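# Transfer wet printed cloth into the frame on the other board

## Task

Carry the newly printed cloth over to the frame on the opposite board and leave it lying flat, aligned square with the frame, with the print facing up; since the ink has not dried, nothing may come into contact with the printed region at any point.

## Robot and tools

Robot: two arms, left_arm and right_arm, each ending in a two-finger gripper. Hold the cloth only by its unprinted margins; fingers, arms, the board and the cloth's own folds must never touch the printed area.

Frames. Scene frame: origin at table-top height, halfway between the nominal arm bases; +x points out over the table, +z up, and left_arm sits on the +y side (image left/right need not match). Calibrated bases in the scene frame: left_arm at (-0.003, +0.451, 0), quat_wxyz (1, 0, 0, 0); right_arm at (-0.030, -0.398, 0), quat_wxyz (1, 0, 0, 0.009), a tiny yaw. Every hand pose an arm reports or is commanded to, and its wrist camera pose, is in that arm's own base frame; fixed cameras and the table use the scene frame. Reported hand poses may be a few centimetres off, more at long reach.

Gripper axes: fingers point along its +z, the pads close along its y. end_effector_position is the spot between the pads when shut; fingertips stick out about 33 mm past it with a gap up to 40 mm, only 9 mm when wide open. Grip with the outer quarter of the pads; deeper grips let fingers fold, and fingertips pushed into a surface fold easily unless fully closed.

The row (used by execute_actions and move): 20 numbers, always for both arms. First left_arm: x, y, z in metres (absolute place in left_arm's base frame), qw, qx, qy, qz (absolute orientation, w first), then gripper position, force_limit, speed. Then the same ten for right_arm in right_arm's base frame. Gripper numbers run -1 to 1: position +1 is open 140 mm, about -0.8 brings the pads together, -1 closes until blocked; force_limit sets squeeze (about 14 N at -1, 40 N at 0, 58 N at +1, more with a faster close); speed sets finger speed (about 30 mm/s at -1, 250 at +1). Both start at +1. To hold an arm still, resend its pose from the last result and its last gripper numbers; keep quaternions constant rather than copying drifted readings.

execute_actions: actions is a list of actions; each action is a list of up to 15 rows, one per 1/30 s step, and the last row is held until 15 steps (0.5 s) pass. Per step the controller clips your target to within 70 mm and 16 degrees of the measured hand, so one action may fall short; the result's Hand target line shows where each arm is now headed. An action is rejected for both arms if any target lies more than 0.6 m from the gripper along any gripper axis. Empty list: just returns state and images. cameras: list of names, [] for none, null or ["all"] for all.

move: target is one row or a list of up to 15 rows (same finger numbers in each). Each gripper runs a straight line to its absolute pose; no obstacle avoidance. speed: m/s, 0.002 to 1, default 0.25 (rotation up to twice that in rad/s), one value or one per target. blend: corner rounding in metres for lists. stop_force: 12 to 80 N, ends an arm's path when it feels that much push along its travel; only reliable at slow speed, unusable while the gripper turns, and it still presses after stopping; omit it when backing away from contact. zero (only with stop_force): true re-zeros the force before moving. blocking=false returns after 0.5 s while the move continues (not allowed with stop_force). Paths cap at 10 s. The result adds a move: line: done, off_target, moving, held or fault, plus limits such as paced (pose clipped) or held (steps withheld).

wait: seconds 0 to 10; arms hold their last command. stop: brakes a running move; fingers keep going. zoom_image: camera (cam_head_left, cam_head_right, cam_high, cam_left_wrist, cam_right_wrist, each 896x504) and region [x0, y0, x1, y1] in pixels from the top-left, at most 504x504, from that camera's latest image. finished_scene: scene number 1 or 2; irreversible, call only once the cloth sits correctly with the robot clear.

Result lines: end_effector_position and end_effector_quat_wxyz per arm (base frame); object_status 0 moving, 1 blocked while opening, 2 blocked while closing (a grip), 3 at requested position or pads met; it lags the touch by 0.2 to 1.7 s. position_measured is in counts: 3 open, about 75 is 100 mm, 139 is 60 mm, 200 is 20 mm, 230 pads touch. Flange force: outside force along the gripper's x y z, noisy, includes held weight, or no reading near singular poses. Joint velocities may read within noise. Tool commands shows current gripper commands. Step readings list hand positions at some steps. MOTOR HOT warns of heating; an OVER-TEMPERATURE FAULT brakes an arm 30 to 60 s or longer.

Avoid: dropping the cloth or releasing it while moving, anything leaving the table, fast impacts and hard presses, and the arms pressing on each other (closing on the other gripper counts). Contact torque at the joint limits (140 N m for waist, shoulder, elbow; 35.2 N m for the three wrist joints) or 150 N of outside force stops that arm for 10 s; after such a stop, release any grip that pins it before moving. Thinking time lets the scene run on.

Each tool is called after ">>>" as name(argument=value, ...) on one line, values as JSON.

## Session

>>> execute_actions(actions=[])

>>> zoom_image(camera="cam_head_right", region=[320, 280, 580, 440])

>>> zoom_image(camera="cam_head_left", region=[320, 280, 580, 440])

Scene clock: 0.00 s.
left_arm: end_effector_position=(+0.5788, -0.5059, +0.3674) position_measured=3 object_status=3 end_effector_quat_wxyz=(-0.276, -0.376, +0.766, -0.442) | right_arm: end_effector_position=(+0.2669, +0.0567, +0.1052) position_measured=3 object_status=3 end_effector_quat_wxyz=(-0.141, +0.979, +0.008, +0.149)
Joint positions: left_arm=[-0.217 0.487 0.18 1.142 -1.332 -0.783] | right_arm=[0.62 -0.902 -0.901 -0.063 -1.163 0.979]
Joint velocities: within noise
Flange force (N): no reading
Hand target: left_arm +0.5788, -0.5059, +0.3674; -0.276, -0.376, +0.766, -0.442 | right_arm +0.2669, +0.0567, +0.1052; -0.141, +0.979, +0.008, +0.149
Tool commands: left_gripper/position=+1.0 left_gripper/force_limit=+1.0 left_gripper/speed=+1.0 right_gripper/position=+1.0 right_gripper/force_limit=+1.0 right_gripper/speed=+1.0
camera_calibration:
cam_left_wrist: T_world_to_cam=[[-0.818396, 0.324122, -0.474524, 0.824193], [0.563509, 0.614491, -0.552139, 0.190334], [0.11263, -0.719267, -0.685543, -0.0312343], [0, 0, 0, 1]] pos_world=[0.570779, -0.406563, 0.474778]
cam_right_wrist: T_world_to_cam=[[0.042242, -0.959744, -0.277681, 0.0824714], [-0.996836, -0.0592138, 0.0530168, 0.264982], [-0.0673252, 0.274563, -0.959209, 0.245229], [0, 0, 0, 1]] pos_world=[0.27717, 0.0275113, 0.244078]

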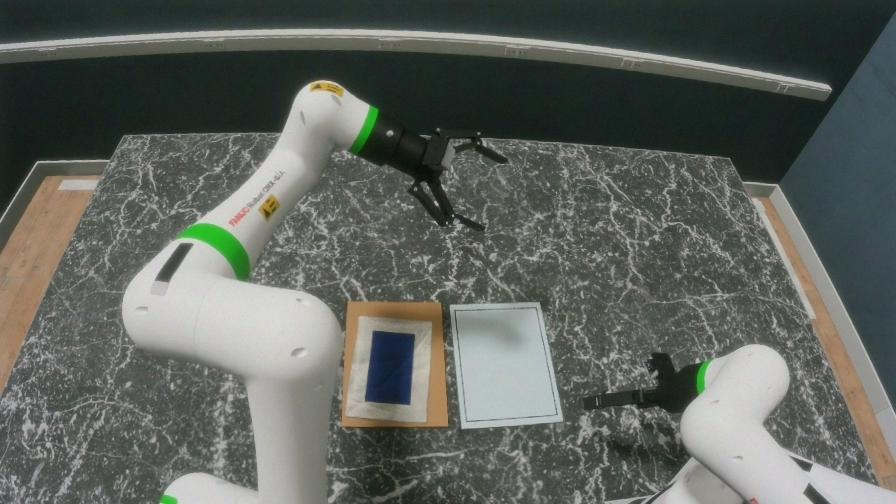

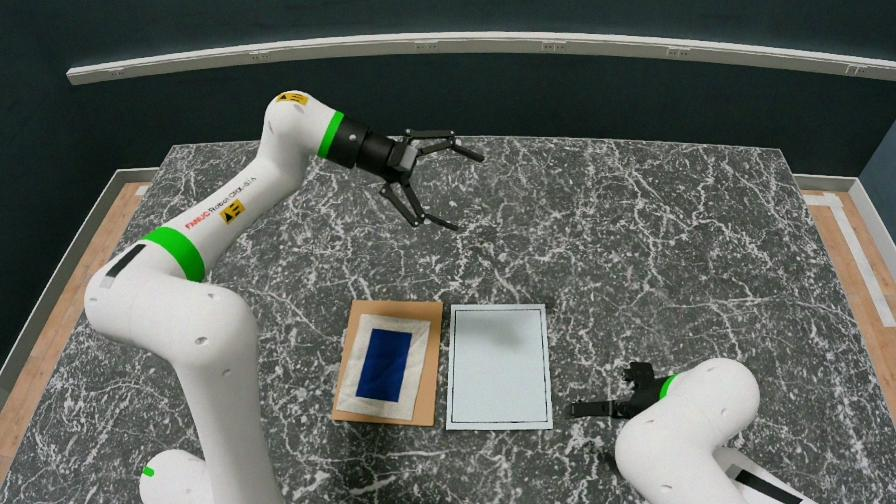

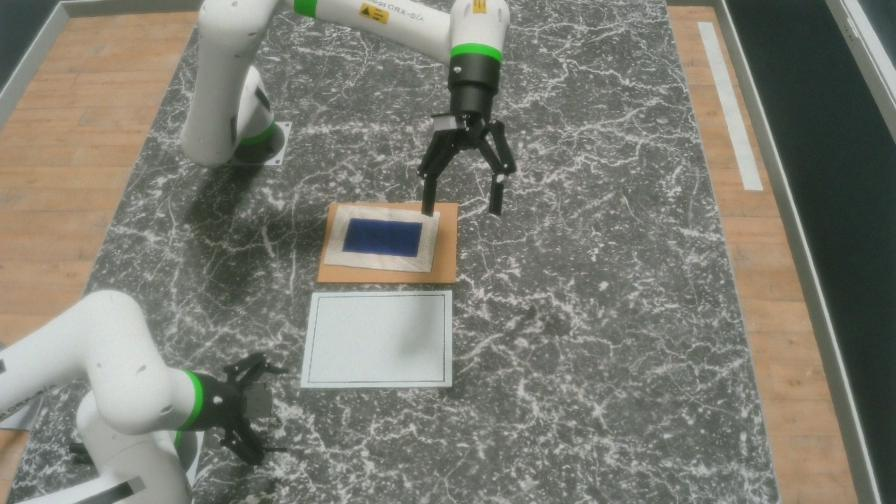

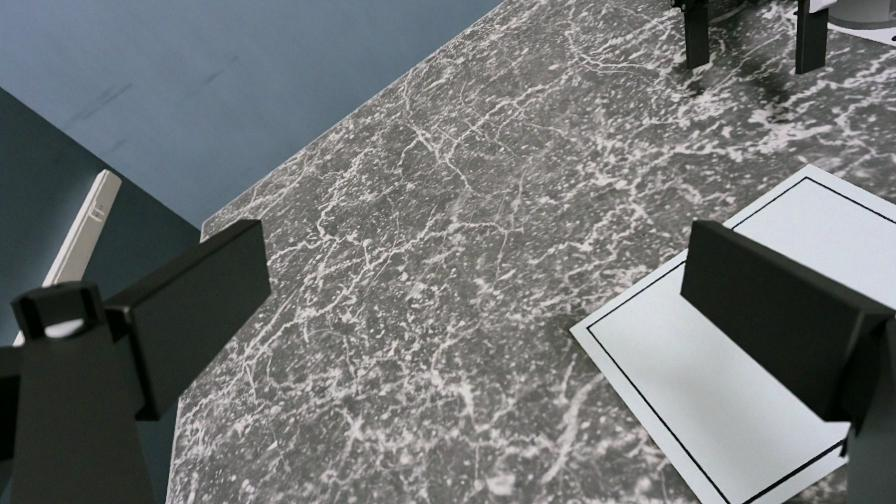

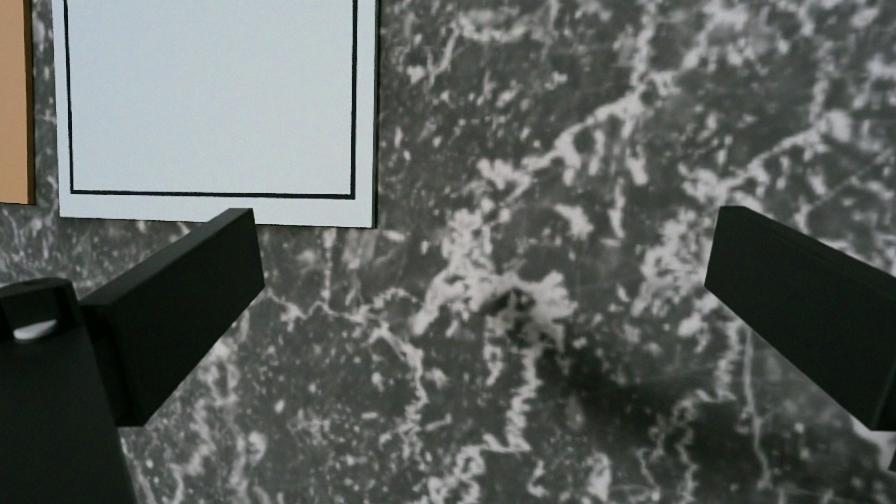

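Scaled by 1.938 from the camera's 896x504 image, which has a finer 1280x720 frame.

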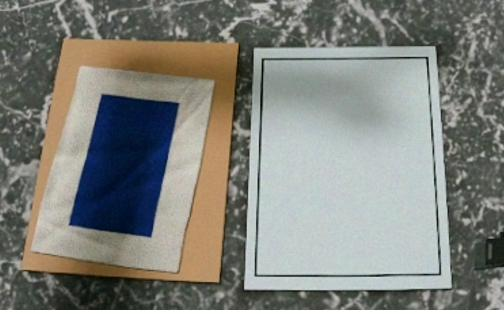

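Scaled by 1.938 from the camera's 896x504 image, which has a finer 1280x720 frame.

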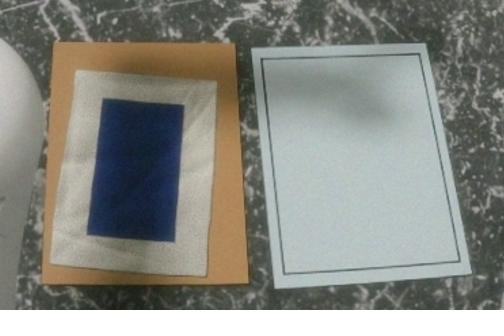

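>>> move(target=[[0.50, -0.30, 0.30, 0, 0, 1, 0, -0.49, -1, -0.5, 0.602, -0.085, 0.417, 0.2149, 0.8258, 0.2334, 0.4662, -0.49, -1, -0.5],[0.513, -0.245, 0.18, 0, 0.7071, 0.7071, 0, -0.49, -1, -0.5, 0.821, -0.102, 0.489, 0.4653, 0.5045, 0.6227, 0.3756, -0.49, -1, -0.5]], speed=0.3, blend=0.03)

Scene clock: 131.37 s.
left_arm: end_effector_position=(+0.5130, -0.2450, +0.1800) position_measured=191 object_status=3 end_effector_quat_wxyz=(+0.000, +0.707, +0.707, +0.000) | right_arm: end_effector_position=(+0.8209, -0.1017, +0.4883) position_measured=191 object_status=3 end_effector_quat_wxyz=(+0.476, +0.503, +0.615, +0.378)
Joint positions: left_arm=[-0.215 0.31 0.22 0 -1.48 -2.927] | right_arm=[-0.101 0.092 -0.208 1.191 0.091 2.19]
Joint velocities: within noise
Flange force (N): left_arm=[4.0 -3.1 -2.4] | right_arm=no reading
Hand target: left_arm +0.5130, -0.2450, +0.1800; +0.000, +0.707, +0.707, +0.000 | right_arm +0.8209, -0.1017, +0.4882; +0.476, +0.503, +0.615, +0.378
Off the commanded pose: left_arm 0.000 m, 0 deg | right_arm 0.001 m, 2 deg.
move: done
camera_calibration:
cam_left_wrist: T_world_to_cam=[[0.999985, -0.00460292, -0.00304218, -0.501324], [-0.00328082, -0.939375, 0.342876, -0.287365], [-0.00443598, -0.342861, -0.939376, 0.233301], [0, 0, 0, 1]] pos_world=[0.501408, -0.192261, 0.316163]
cam_right_wrist: T_world_to_cam=[[0.258466, 0.194407, 0.946256, -0.644307], [-0.306089, -0.912587, 0.271097, 0.0272235], [0.916245, -0.359708, -0.176367, -0.560751], [0, 0, 0, 1]] pos_world=[0.688649, -0.0516052, 0.503402]

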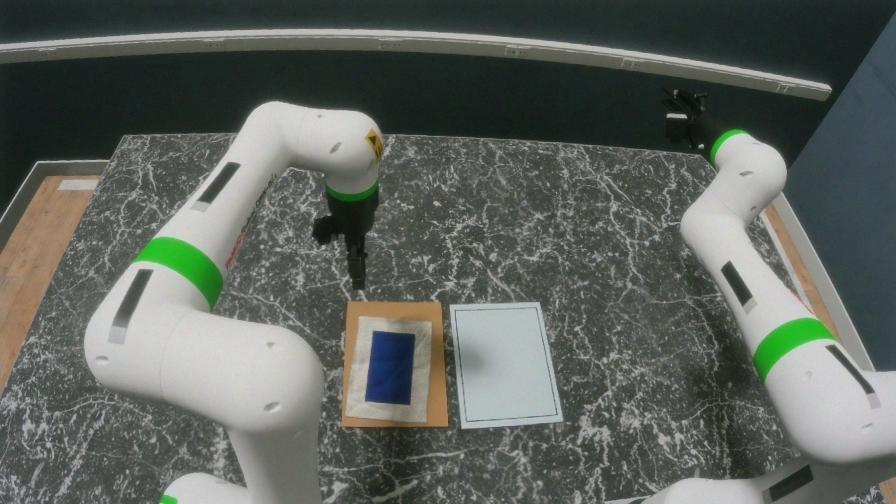

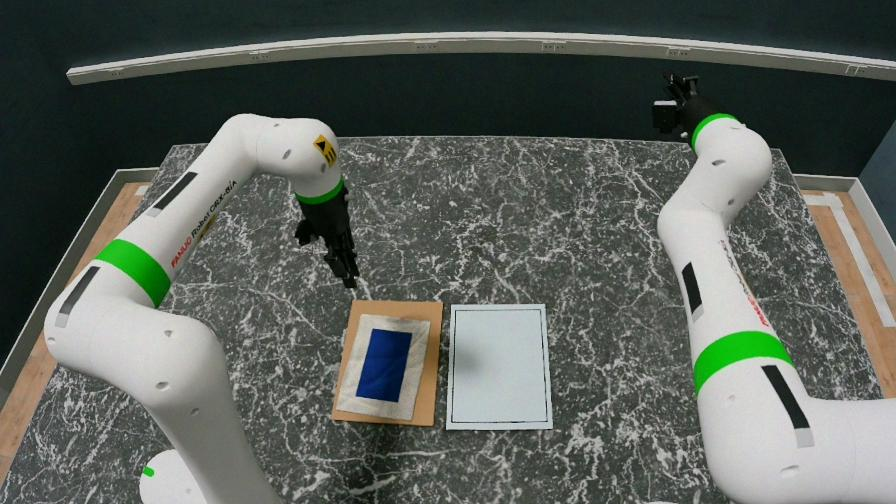

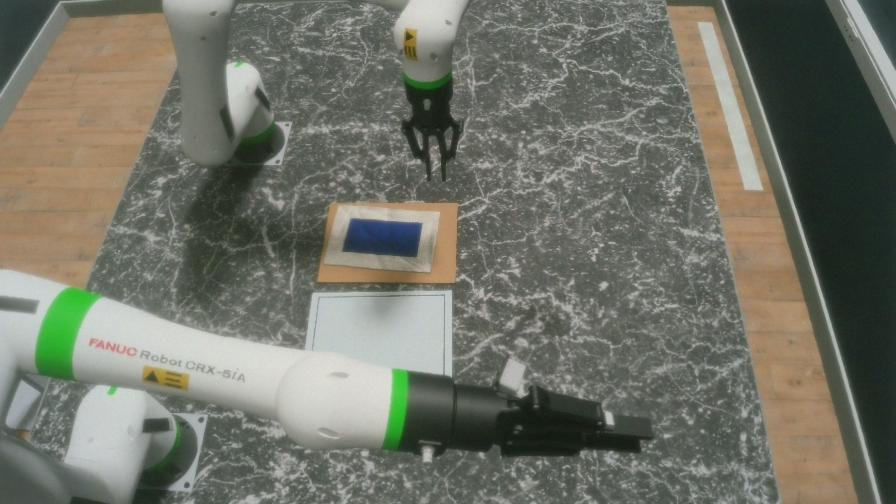

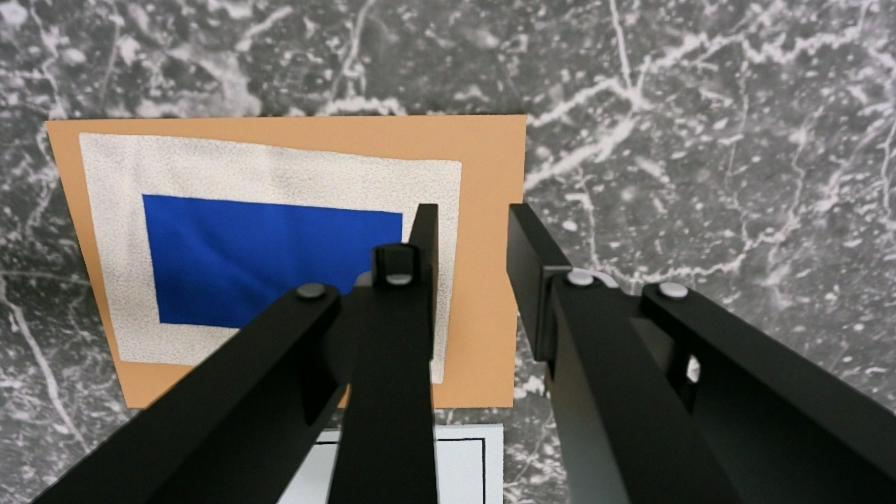

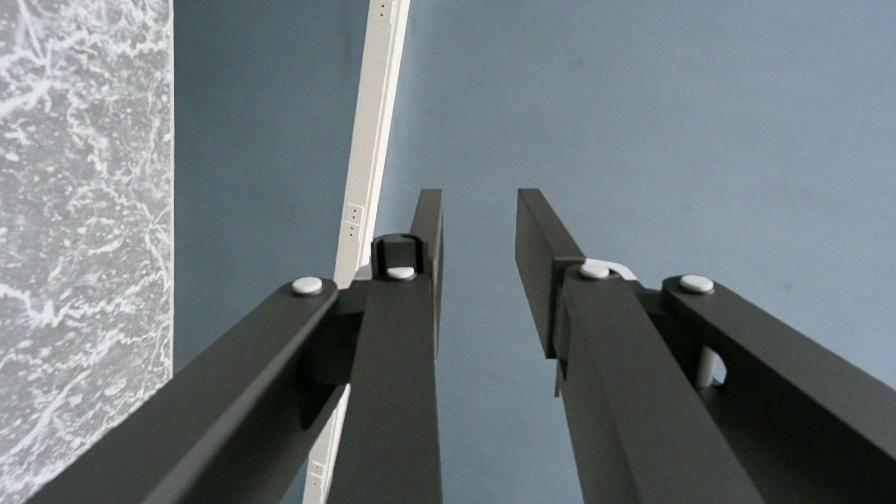

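>>> move(target=[[0.513, -0.245, 0.18, 0, 0.7071, 0.7071, 0, -0.49, -1, -0.5, 0.9005, 0.02, 0.38, 0.3327, 0.4873, 0.7249, 0.3553, -0.49, -1, -0.5],[0.508, -0.252, 0.12, -0.0289, 0.7349, 0.6770, -0.0266, -0.49, -1, -0.5, 0.7887, 0.163, 0.3058, 0.2433, -0.0823, 0.9572, 0.1347, -0.49, -1, -0.5],[0.5028, -0.2575, 0.075, -0.0289, 0.7349, 0.6770, -0.0266, -0.49, -1, -0.5, 0.60, 0.24, 0.25, 0, -0.7071, 0.7071, 0, -0.49, -1, -0.5]], speed=0.4, blend=0.03)

Scene clock: 185.27 s.
left_arm: end_effector_position=(+0.5028, -0.2575, +0.0750) position_measured=191 object_status=3 end_effector_quat_wxyz=(-0.029, +0.735, +0.677, -0.027) | right_arm: end_effector_position=(+0.6000, +0.2400, +0.2500) position_measured=191 object_status=3 end_effector_quat_wxyz=(+0.000, +0.707, -0.707, +0.000)
Joint positions: left_arm=[-0.233 0.418 0.108 0.012 -1.339 -2.993] | right_arm=[0.178 0.533 0.693 3.142 1.731 2.964]
Joint velocities: within noise
Flange force (N): left_arm=[3.4 -3.8 -3.6] | right_arm=[-0.6 -5.0 -5.8]
Hand target: left_arm +0.5028, -0.2575, +0.0750; -0.029, +0.735, +0.677, -0.027 | right_arm +0.6000, +0.2400, +0.2500; +0.000, +0.707, -0.707, +0.000
Off the commanded pose: left_arm 0.000 m, 0 deg | right_arm 0.000 m, 0 deg.
move: done
camera_calibration:
cam_left_wrist: T_world_to_cam=[[0.992932, -0.0862311, -0.0815495, -0.503089], [-0.0533784, -0.938152, 0.342083, -0.237578], [-0.106004, -0.335313, -0.936124, 0.18311], [0, 0, 0, 1]] pos_world=[0.506262, -0.204867, 0.211659]
cam_right_wrist: T_world_to_cam=[[-0.999881, 0.0153945, 0.00100579, 0.60614], [0.0147525, 0.935035, 0.354248, -0.320732], [0.00451303, 0.354221, -0.935151, 0.287954], [0, 0, 0, 1]] pos_world=[0.6095, 0.188565, 0.382289]

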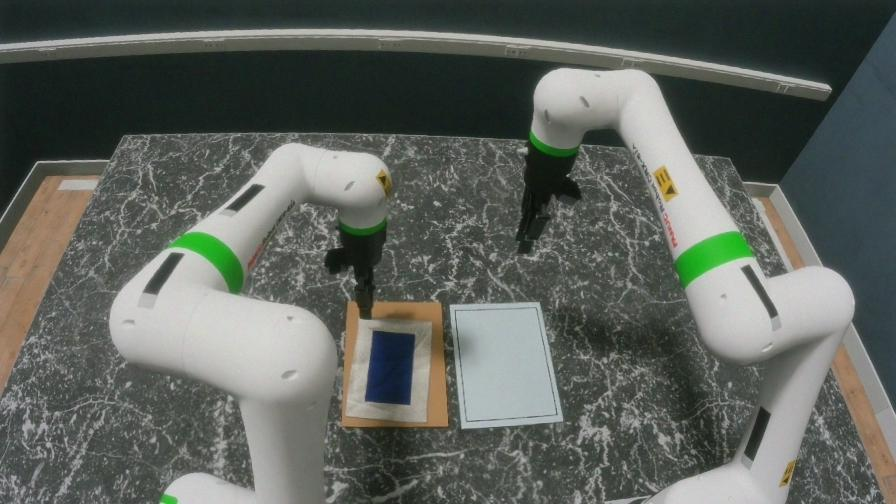

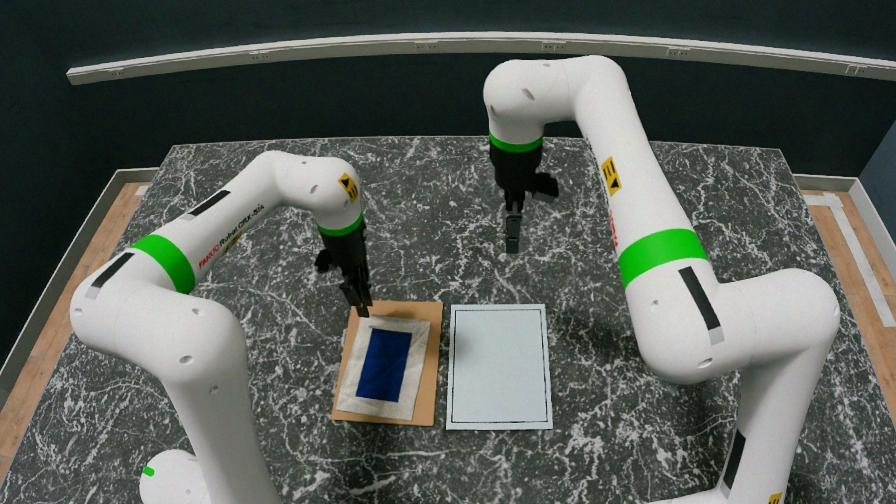

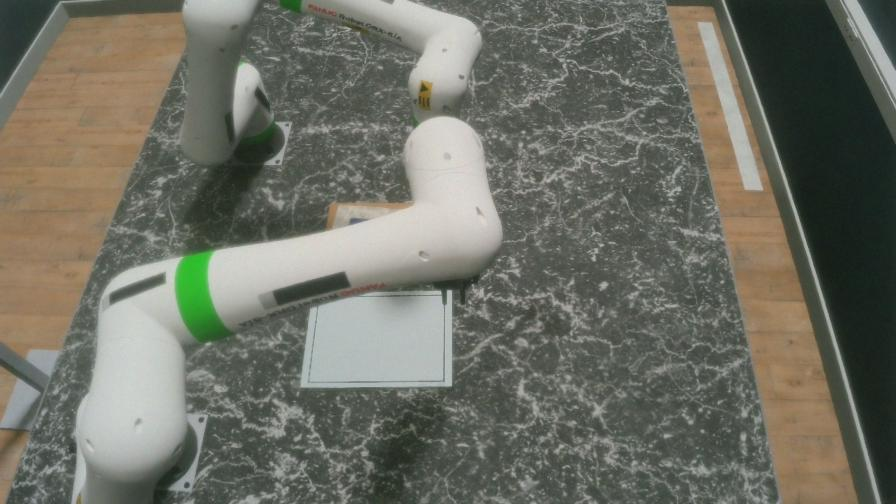

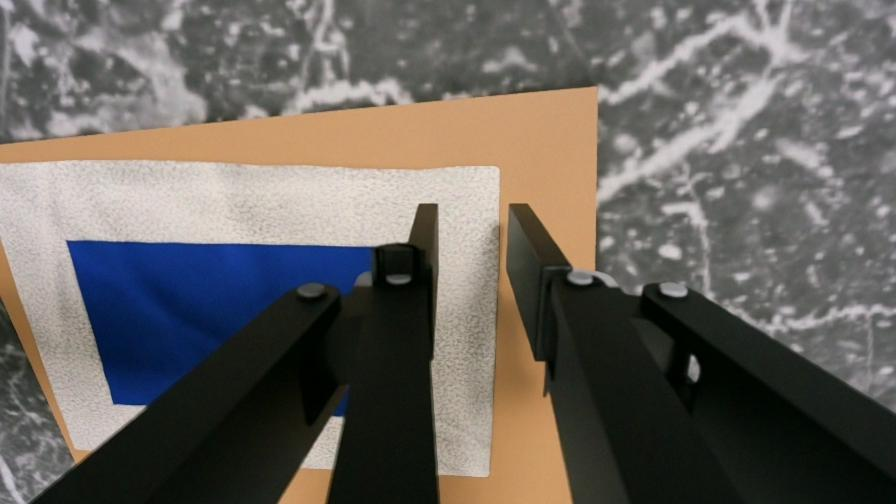

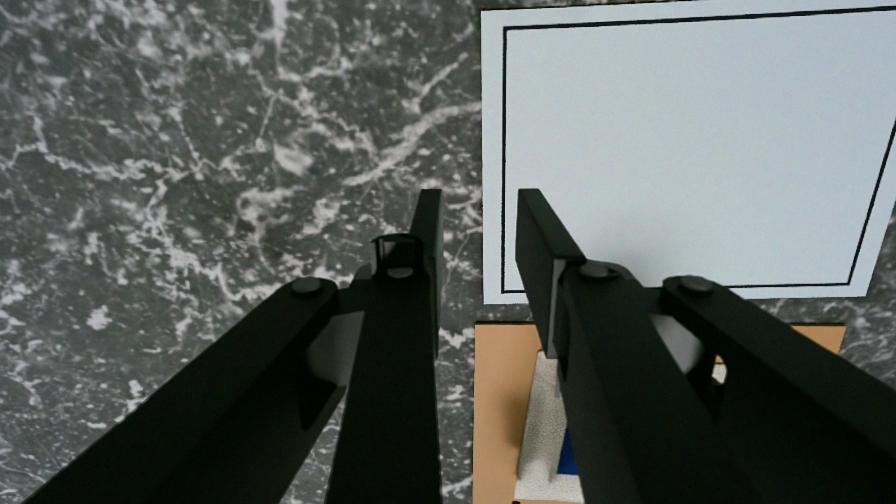

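>>> move(target=[[0.5043, -0.2515, 0.075, -0.0289, 0.7349, 0.6770, -0.0266, -0.49, -1, -1, 0.56, 0.36, 0.16, 0.0264, 0.6706, -0.7408, -0.0291, -0.49, -1, -1],[0.5043, -0.2515, 0.050, -0.0289, 0.7349, 0.6770, -0.0266, -0.49, -1, -1, 0.5257, 0.4336, 0.075, 0.0264, 0.6706, -0.7408, -0.0291, -0.49, -1, -1]], speed=0.12)

Scene clock: 210.37 s.
left_arm: end_effector_position=(+0.5043, -0.2514, +0.0500) position_measured=191 object_status=3 end_effector_quat_wxyz=(-0.029, +0.735, +0.677, -0.027) | right_arm: end_effector_position=(+0.5257, +0.4336, +0.0749) position_measured=191 object_status=3 end_effector_quat_wxyz=(-0.026, -0.671, +0.741, +0.029)
Joint positions: left_arm=[-0.223 0.435 0.071 0.011 -1.285 -3.005] | right_arm=[0.475 0.702 0.531 3.099 1.466 2.573]
Joint velocities: within noise
Flange force (N): left_arm=[3.3 -3.3 -3.8] | right_arm=[-1.9 -4.1 -5.1]
Hand target: left_arm +0.5043, -0.2515, +0.0500; -0.029, +0.735, +0.677, -0.027 | right_arm +0.5257, +0.4336, +0.0750; -0.026, -0.671, +0.741, +0.029
Off the commanded pose: left_arm 0.000 m, 0 deg | right_arm 0.000 m, 0 deg.
move: done
camera_calibration:
cam_left_wrist: T_world_to_cam=[[0.992926, -0.0863145, -0.0815384, -0.506107], [-0.0534802, -0.938208, 0.341914, -0.223151], [-0.106012, -0.335134, -0.936187, 0.161963], [0, 0, 0, 1]] pos_world=[0.507762, -0.198767, 0.186659]
cam_right_wrist: T_world_to_cam=[[-0.990262, 0.114145, 0.0796991, 0.475191], [0.135083, 0.926275, 0.351806, -0.4979], [-0.0336666, 0.359146, -0.932674, 0.0736982], [0, 0, 0, 1]] pos_world=[0.540303, 0.380483, 0.206028]

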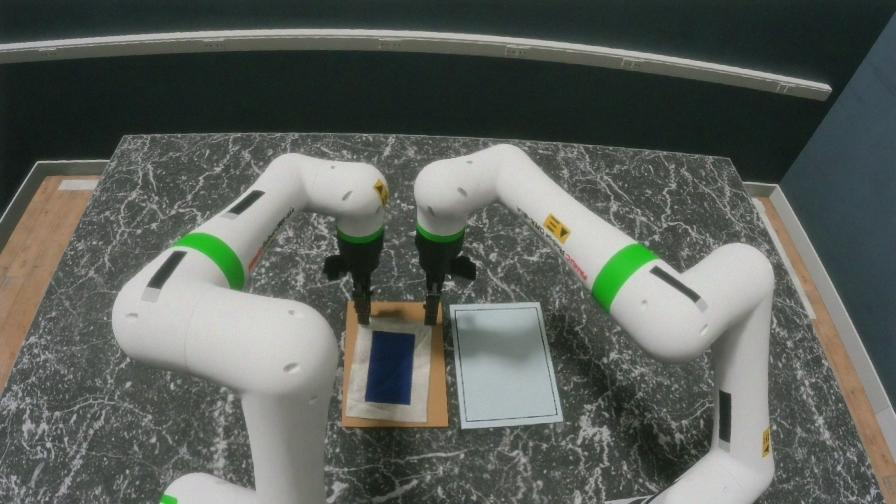

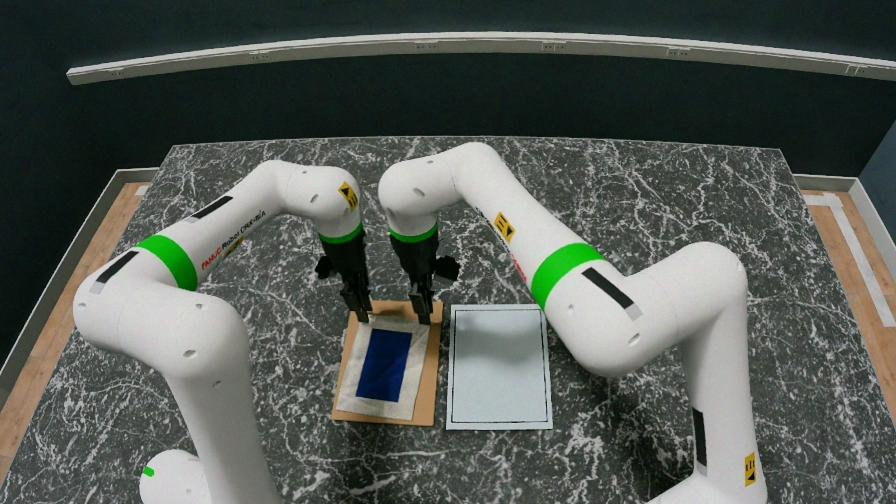

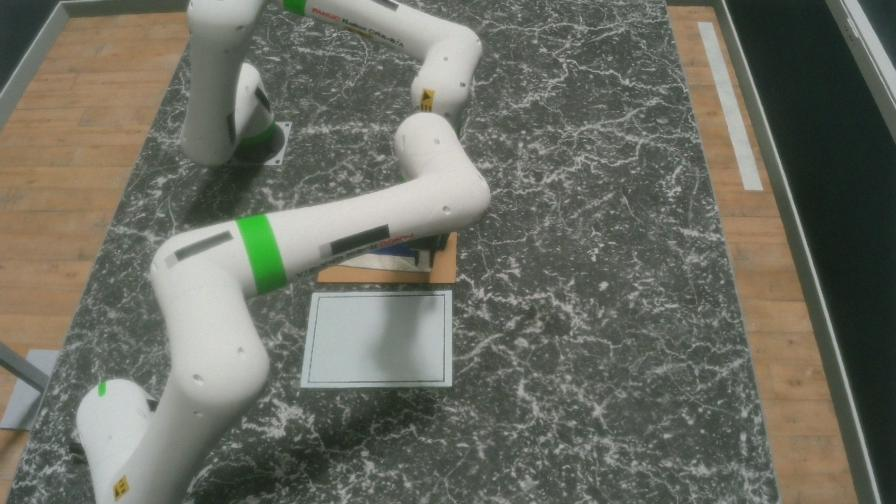

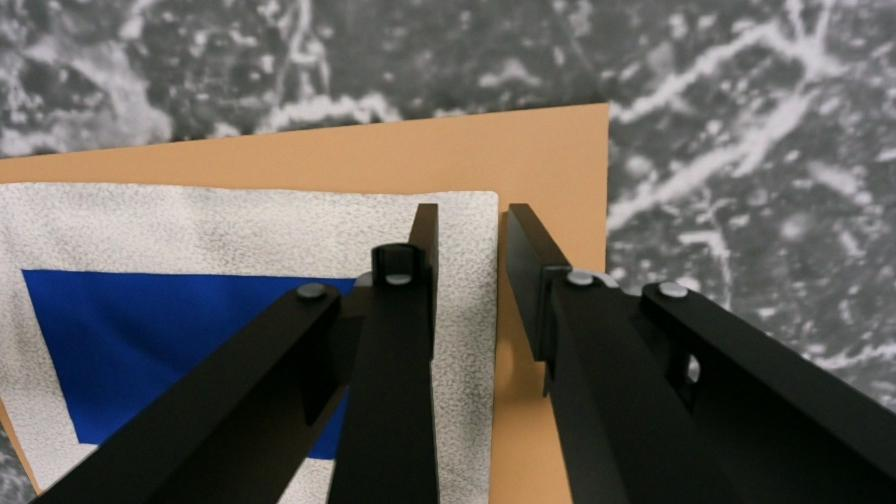

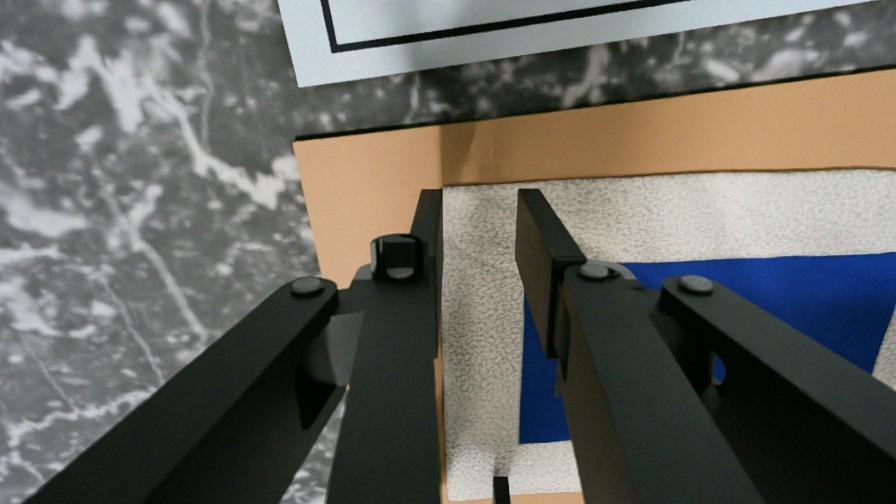

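>>> move(target=[[0.5043, -0.2515, 0.044, -0.0289, 0.7349, 0.6770, -0.0266, -0.49, -1, -1, 0.5286, 0.4425, 0.050, 0.0264, 0.6706, -0.7408, -0.0291, -0.49, -1, -1],[0.5043, -0.2515, 0.0393, -0.0289, 0.7349, 0.6770, -0.0266, -0.49, -1, -1, 0.5286, 0.4425, 0.0392, 0.0264, 0.6706, -0.7408, -0.0291, -0.49, -1, -1]], speed=[0.06, 0.02], cameras=["cam_left_wrist", "cam_right_wrist"])

Scene clock: 242.83 s.
left_arm: end_effector_position=(+0.5043, -0.2515, +0.0393) position_measured=191 object_status=3 end_effector_quat_wxyz=(-0.029, +0.735, +0.677, -0.027) | right_arm: end_effector_position=(+0.5286, +0.4425, +0.0392) position_measured=191 object_status=3 end_effector_quat_wxyz=(-0.026, -0.671, +0.741, +0.029)
Joint positions: left_arm=[-0.223 0.444 0.058 0.012 -1.263 -3.005] | right_arm=[0.485 0.743 0.513 3.098 1.407 2.566]
Joint velocities: within noise
Flange force (N): left_arm=[3.1 -3.6 -4.6] | right_arm=[-2.2 -3.9 -4.9]
Hand target: left_arm +0.5043, -0.2515, +0.0393; -0.029, +0.735, +0.677, -0.027 | right_arm +0.5286, +0.4425, +0.0392; -0.026, -0.671, +0.741, +0.029
Off the commanded pose: left_arm 0.000 m, 0 deg | right_arm 0.000 m, 0 deg.
move: done
camera_calibration:
cam_left_wrist: T_world_to_cam=[[0.992932, -0.0862311, -0.0815495, -0.506972], [-0.0533784, -0.938152, 0.342083, -0.219657], [-0.106004, -0.335313, -0.936124, 0.151862], [0, 0, 0, 1]] pos_world=[0.507762, -0.198867, 0.175959]
cam_right_wrist: T_world_to_cam=[[-0.990279, 0.114089, 0.0795716, 0.479945], [0.134986, 0.926282, 0.351825, -0.493929], [-0.0335664, 0.359146, -0.932678, 0.0372492], [0, 0, 0, 1]] pos_world=[0.543203, 0.389383, 0.170328]
Images, in order (width x height): cam_left_wrist 896x504, cam_right_wrist 896x504.

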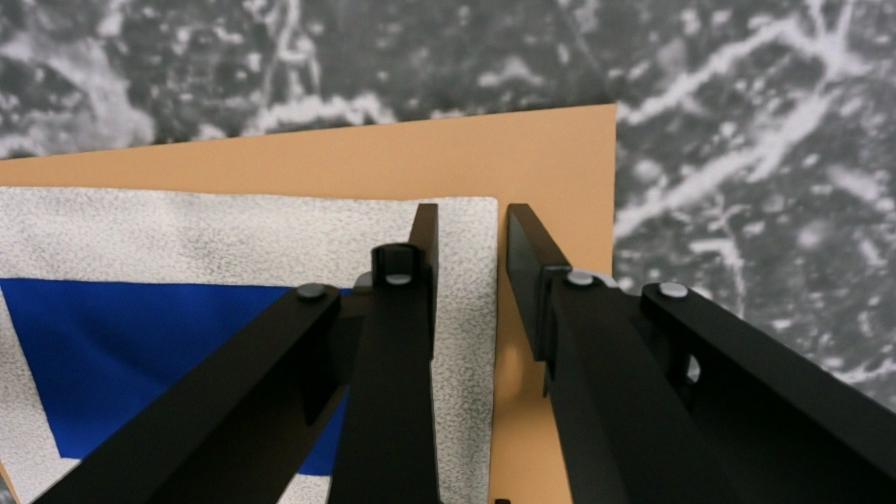

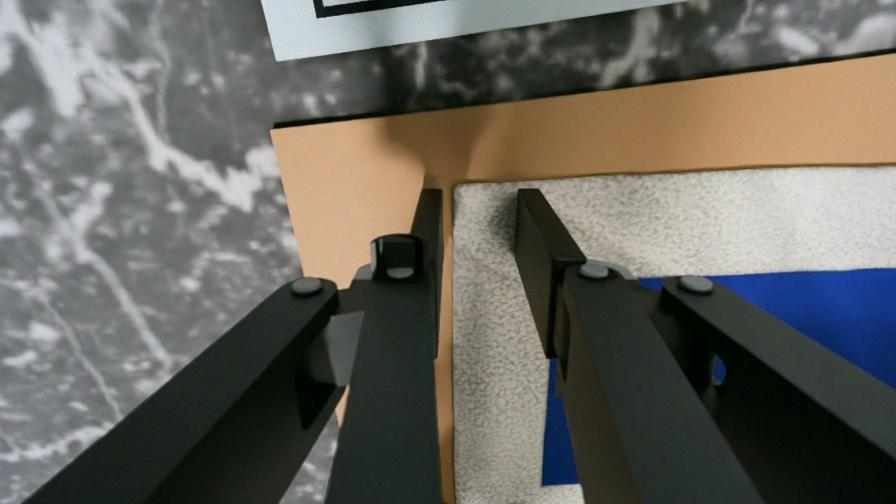

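>>> move(target=[[0.5043, -0.2515, 0.0387, -0.0289, 0.7349, 0.6770, -0.0266, -0.49, -1, -1, 0.5286, 0.4425, 0.0385, 0.0264, 0.6706, -0.7408, -0.0291, -0.49, -1, -1],[0.5043, -0.2515, 0.0387, -0.0289, 0.7349, 0.6770, -0.0266, -1, -1, -1, 0.5286, 0.4425, 0.0385, 0.0264, 0.6706, -0.7408, -0.0291, -1, -1, -1]], speed=0.02, cameras=["cam_left_wrist", "cam_right_wrist"])

Scene clock: 253.47 s.
left_arm: end_effector_position=(+0.5043, -0.2515, +0.0387) position_measured=224 object_status=2 end_effector_quat_wxyz=(-0.029, +0.735, +0.677, -0.027) | right_arm: end_effector_position=(+0.5286, +0.4425, +0.0385) position_measured=224 object_status=2 end_effector_quat_wxyz=(-0.026, -0.671, +0.741, +0.029)
Joint positions: left_arm=[-0.223 0.445 0.057 0.012 -1.261 -3.005] | right_arm=[0.485 0.743 0.512 3.098 1.405 2.566]
Joint velocities: within noise
Flange force (N): left_arm=[2.8 -15.0 -39.3] | right_arm=[-1.2 4.1 -29.9]
Hand target: left_arm +0.5043, -0.2515, +0.0387; -0.029, +0.735, +0.677, -0.027 | right_arm +0.5286, +0.4425, +0.0385; -0.026, -0.671, +0.741, +0.029
Off the commanded pose: left_arm 0.000 m, 0 deg | right_arm 0.000 m, 0 deg.
move: done
camera_calibration:
cam_left_wrist: T_world_to_cam=[[0.992921, -0.086258, -0.0816537, -0.507003], [-0.0533781, -0.938183, 0.341999, -0.219443], [-0.106106, -0.33522, -0.936146, 0.151374], [0, 0, 0, 1]] pos_world=[0.507762, -0.198867, 0.175359]
cam_right_wrist: T_world_to_cam=[[-0.990278, 0.114084, 0.07959, 0.479999], [0.134993, 0.926235, 0.351944, -0.493689], [-0.0335677, 0.359267, -0.932631, 0.0365422], [0, 0, 0, 1]] pos_world=[0.543203, 0.389383, 0.169628]
Images, in order (width x height): cam_left_wrist 896x504, cam_right_wrist 896x504.

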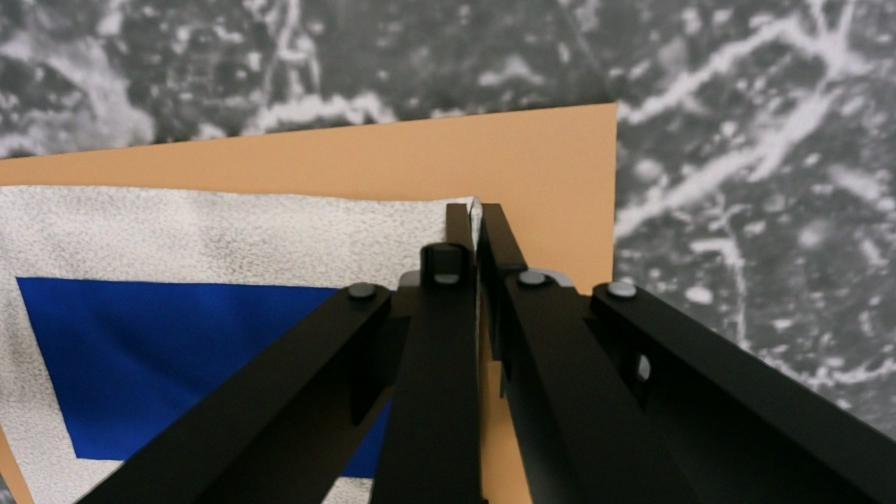

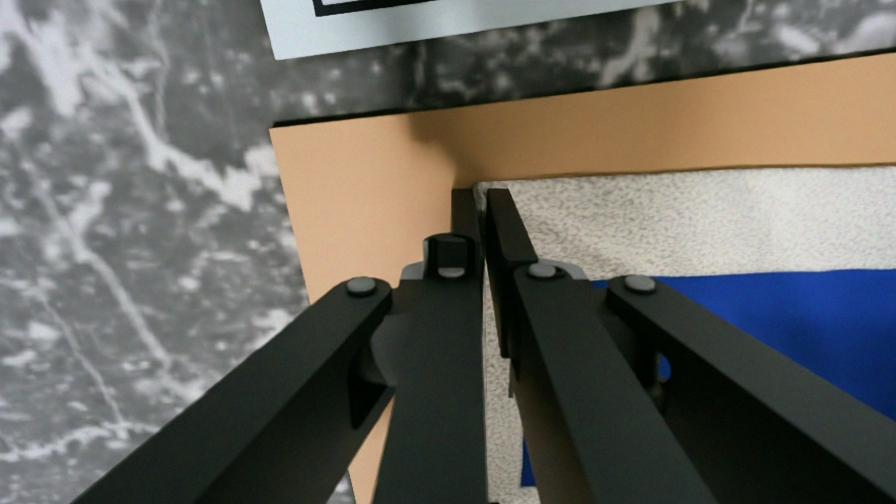

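>>> move(target=[[0.5004, -0.2512, 0.1129, -0.0289, 0.7349, 0.6770, -0.0266, -1, -1, -1, 0.5248, 0.4430, 0.1129, 0.0264, 0.6706, -0.7408, -0.0291, -1, -1, -1],[0.4162, -0.2533, 0.2129, -0.02836, 0.7218, 0.69098, -0.02714, -1, -1, -1, 0.4462, 0.4424, 0.2129, 0.0269, 0.68465, -0.72781, -0.0286, -1, -1, -1]], speed=[0.06, 0.08], blend=[0.015, 0])

Scene clock: 355.50 s.
left_arm: end_effector_position=(+0.4161, -0.2533, +0.2129) position_measured=226 object_status=2 end_effector_quat_wxyz=(-0.028, +0.722, +0.691, -0.027) | right_arm: end_effector_position=(+0.4462, +0.4424, +0.2129) position_measured=226 object_status=2 end_effector_quat_wxyz=(+0.027, +0.685, -0.728, -0.029)
Joint positions: left_arm=[-0.264 0.161 0.106 0.017 -1.593 -2.922] | right_arm=[0.547 0.524 0.576 3.096 1.687 2.53]
Joint velocities: within noise
Flange force (N): left_arm=[4.5 -4.6 -1.6] | right_arm=[-2.5 -4.3 -6.0]
Hand target: left_arm +0.4162, -0.2533, +0.2129; -0.028, +0.722, +0.691, -0.027 | right_arm +0.4462, +0.4424, +0.2129; +0.027, +0.685, -0.728, -0.029
Off the commanded pose: left_arm 0.000 m, 0 deg | right_arm 0.000 m, 0 deg.
move: done
camera_calibration:
cam_left_wrist: T_world_to_cam=[[0.995493, -0.0481481, -0.0816982, -0.396848], [-0.0173582, -0.93948, 0.342164, -0.300776], [-0.0932283, -0.339204, -0.936082, 0.298121], [0, 0, 0, 1]] pos_world=[0.417632, -0.200557, 0.349559]
cam_right_wrist: T_world_to_cam=[[-0.993926, 0.0760424, 0.0795486, 0.403013], [0.0993805, 0.930691, 0.352048, -0.530004], [-0.0472646, 0.357815, -0.932595, 0.203197], [0, 0, 0, 1]] pos_world=[0.462842, 0.389917, 0.344029]

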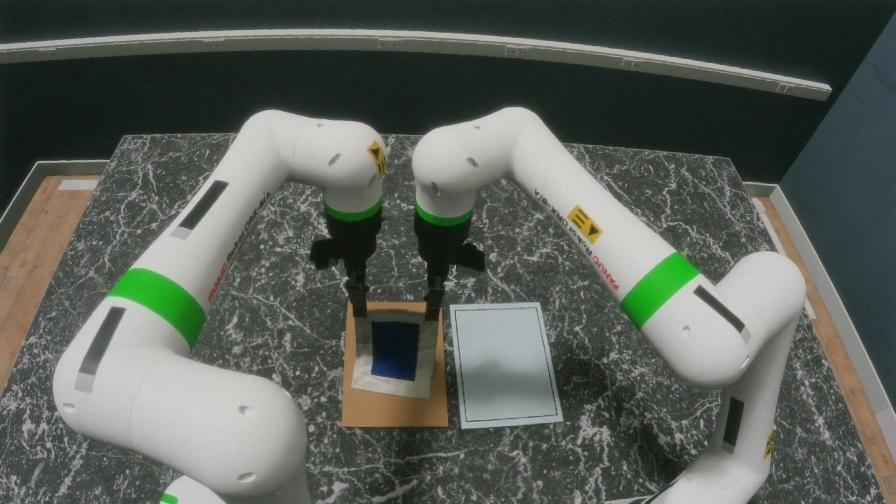

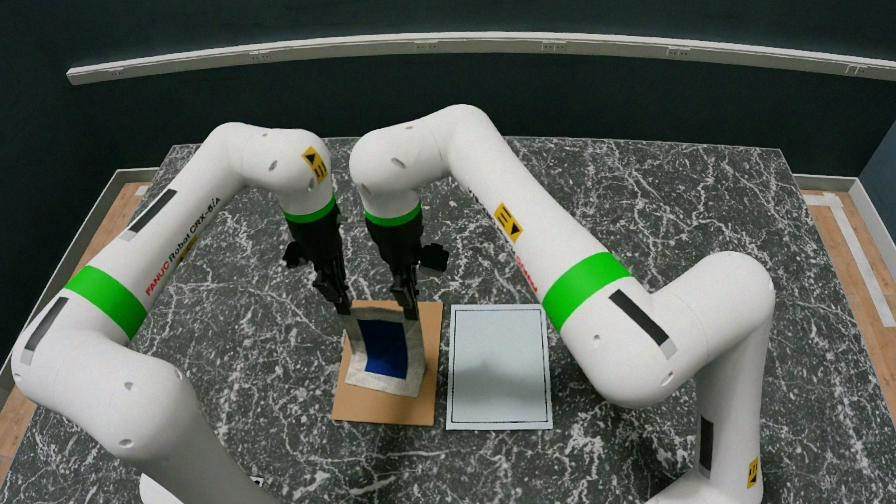

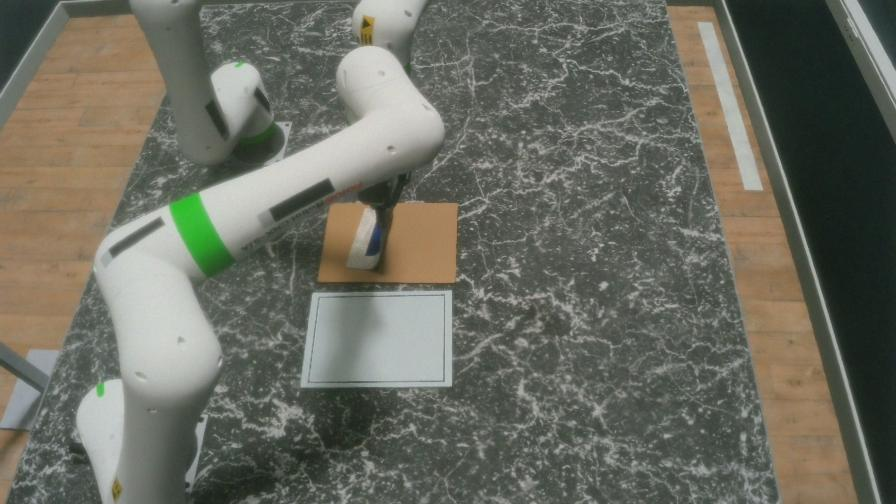

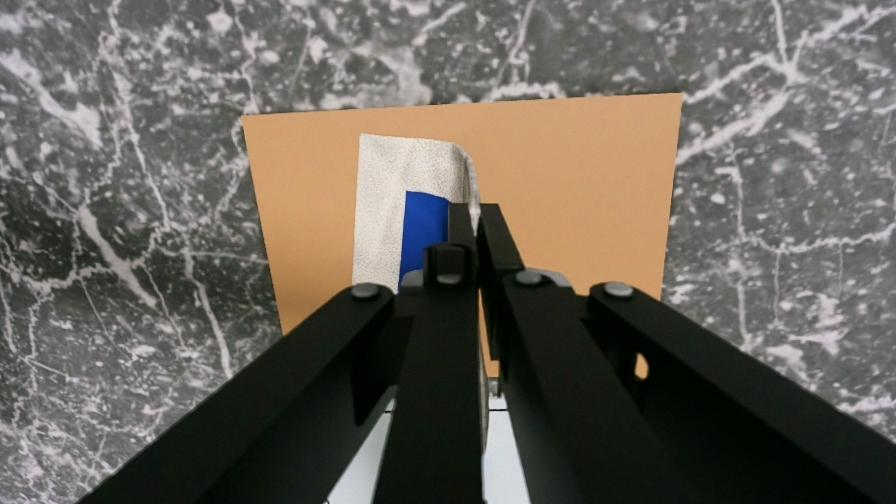

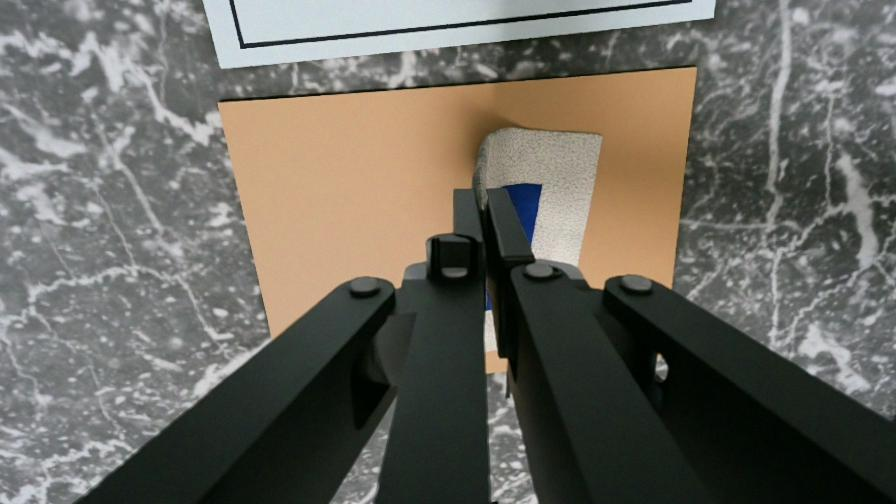

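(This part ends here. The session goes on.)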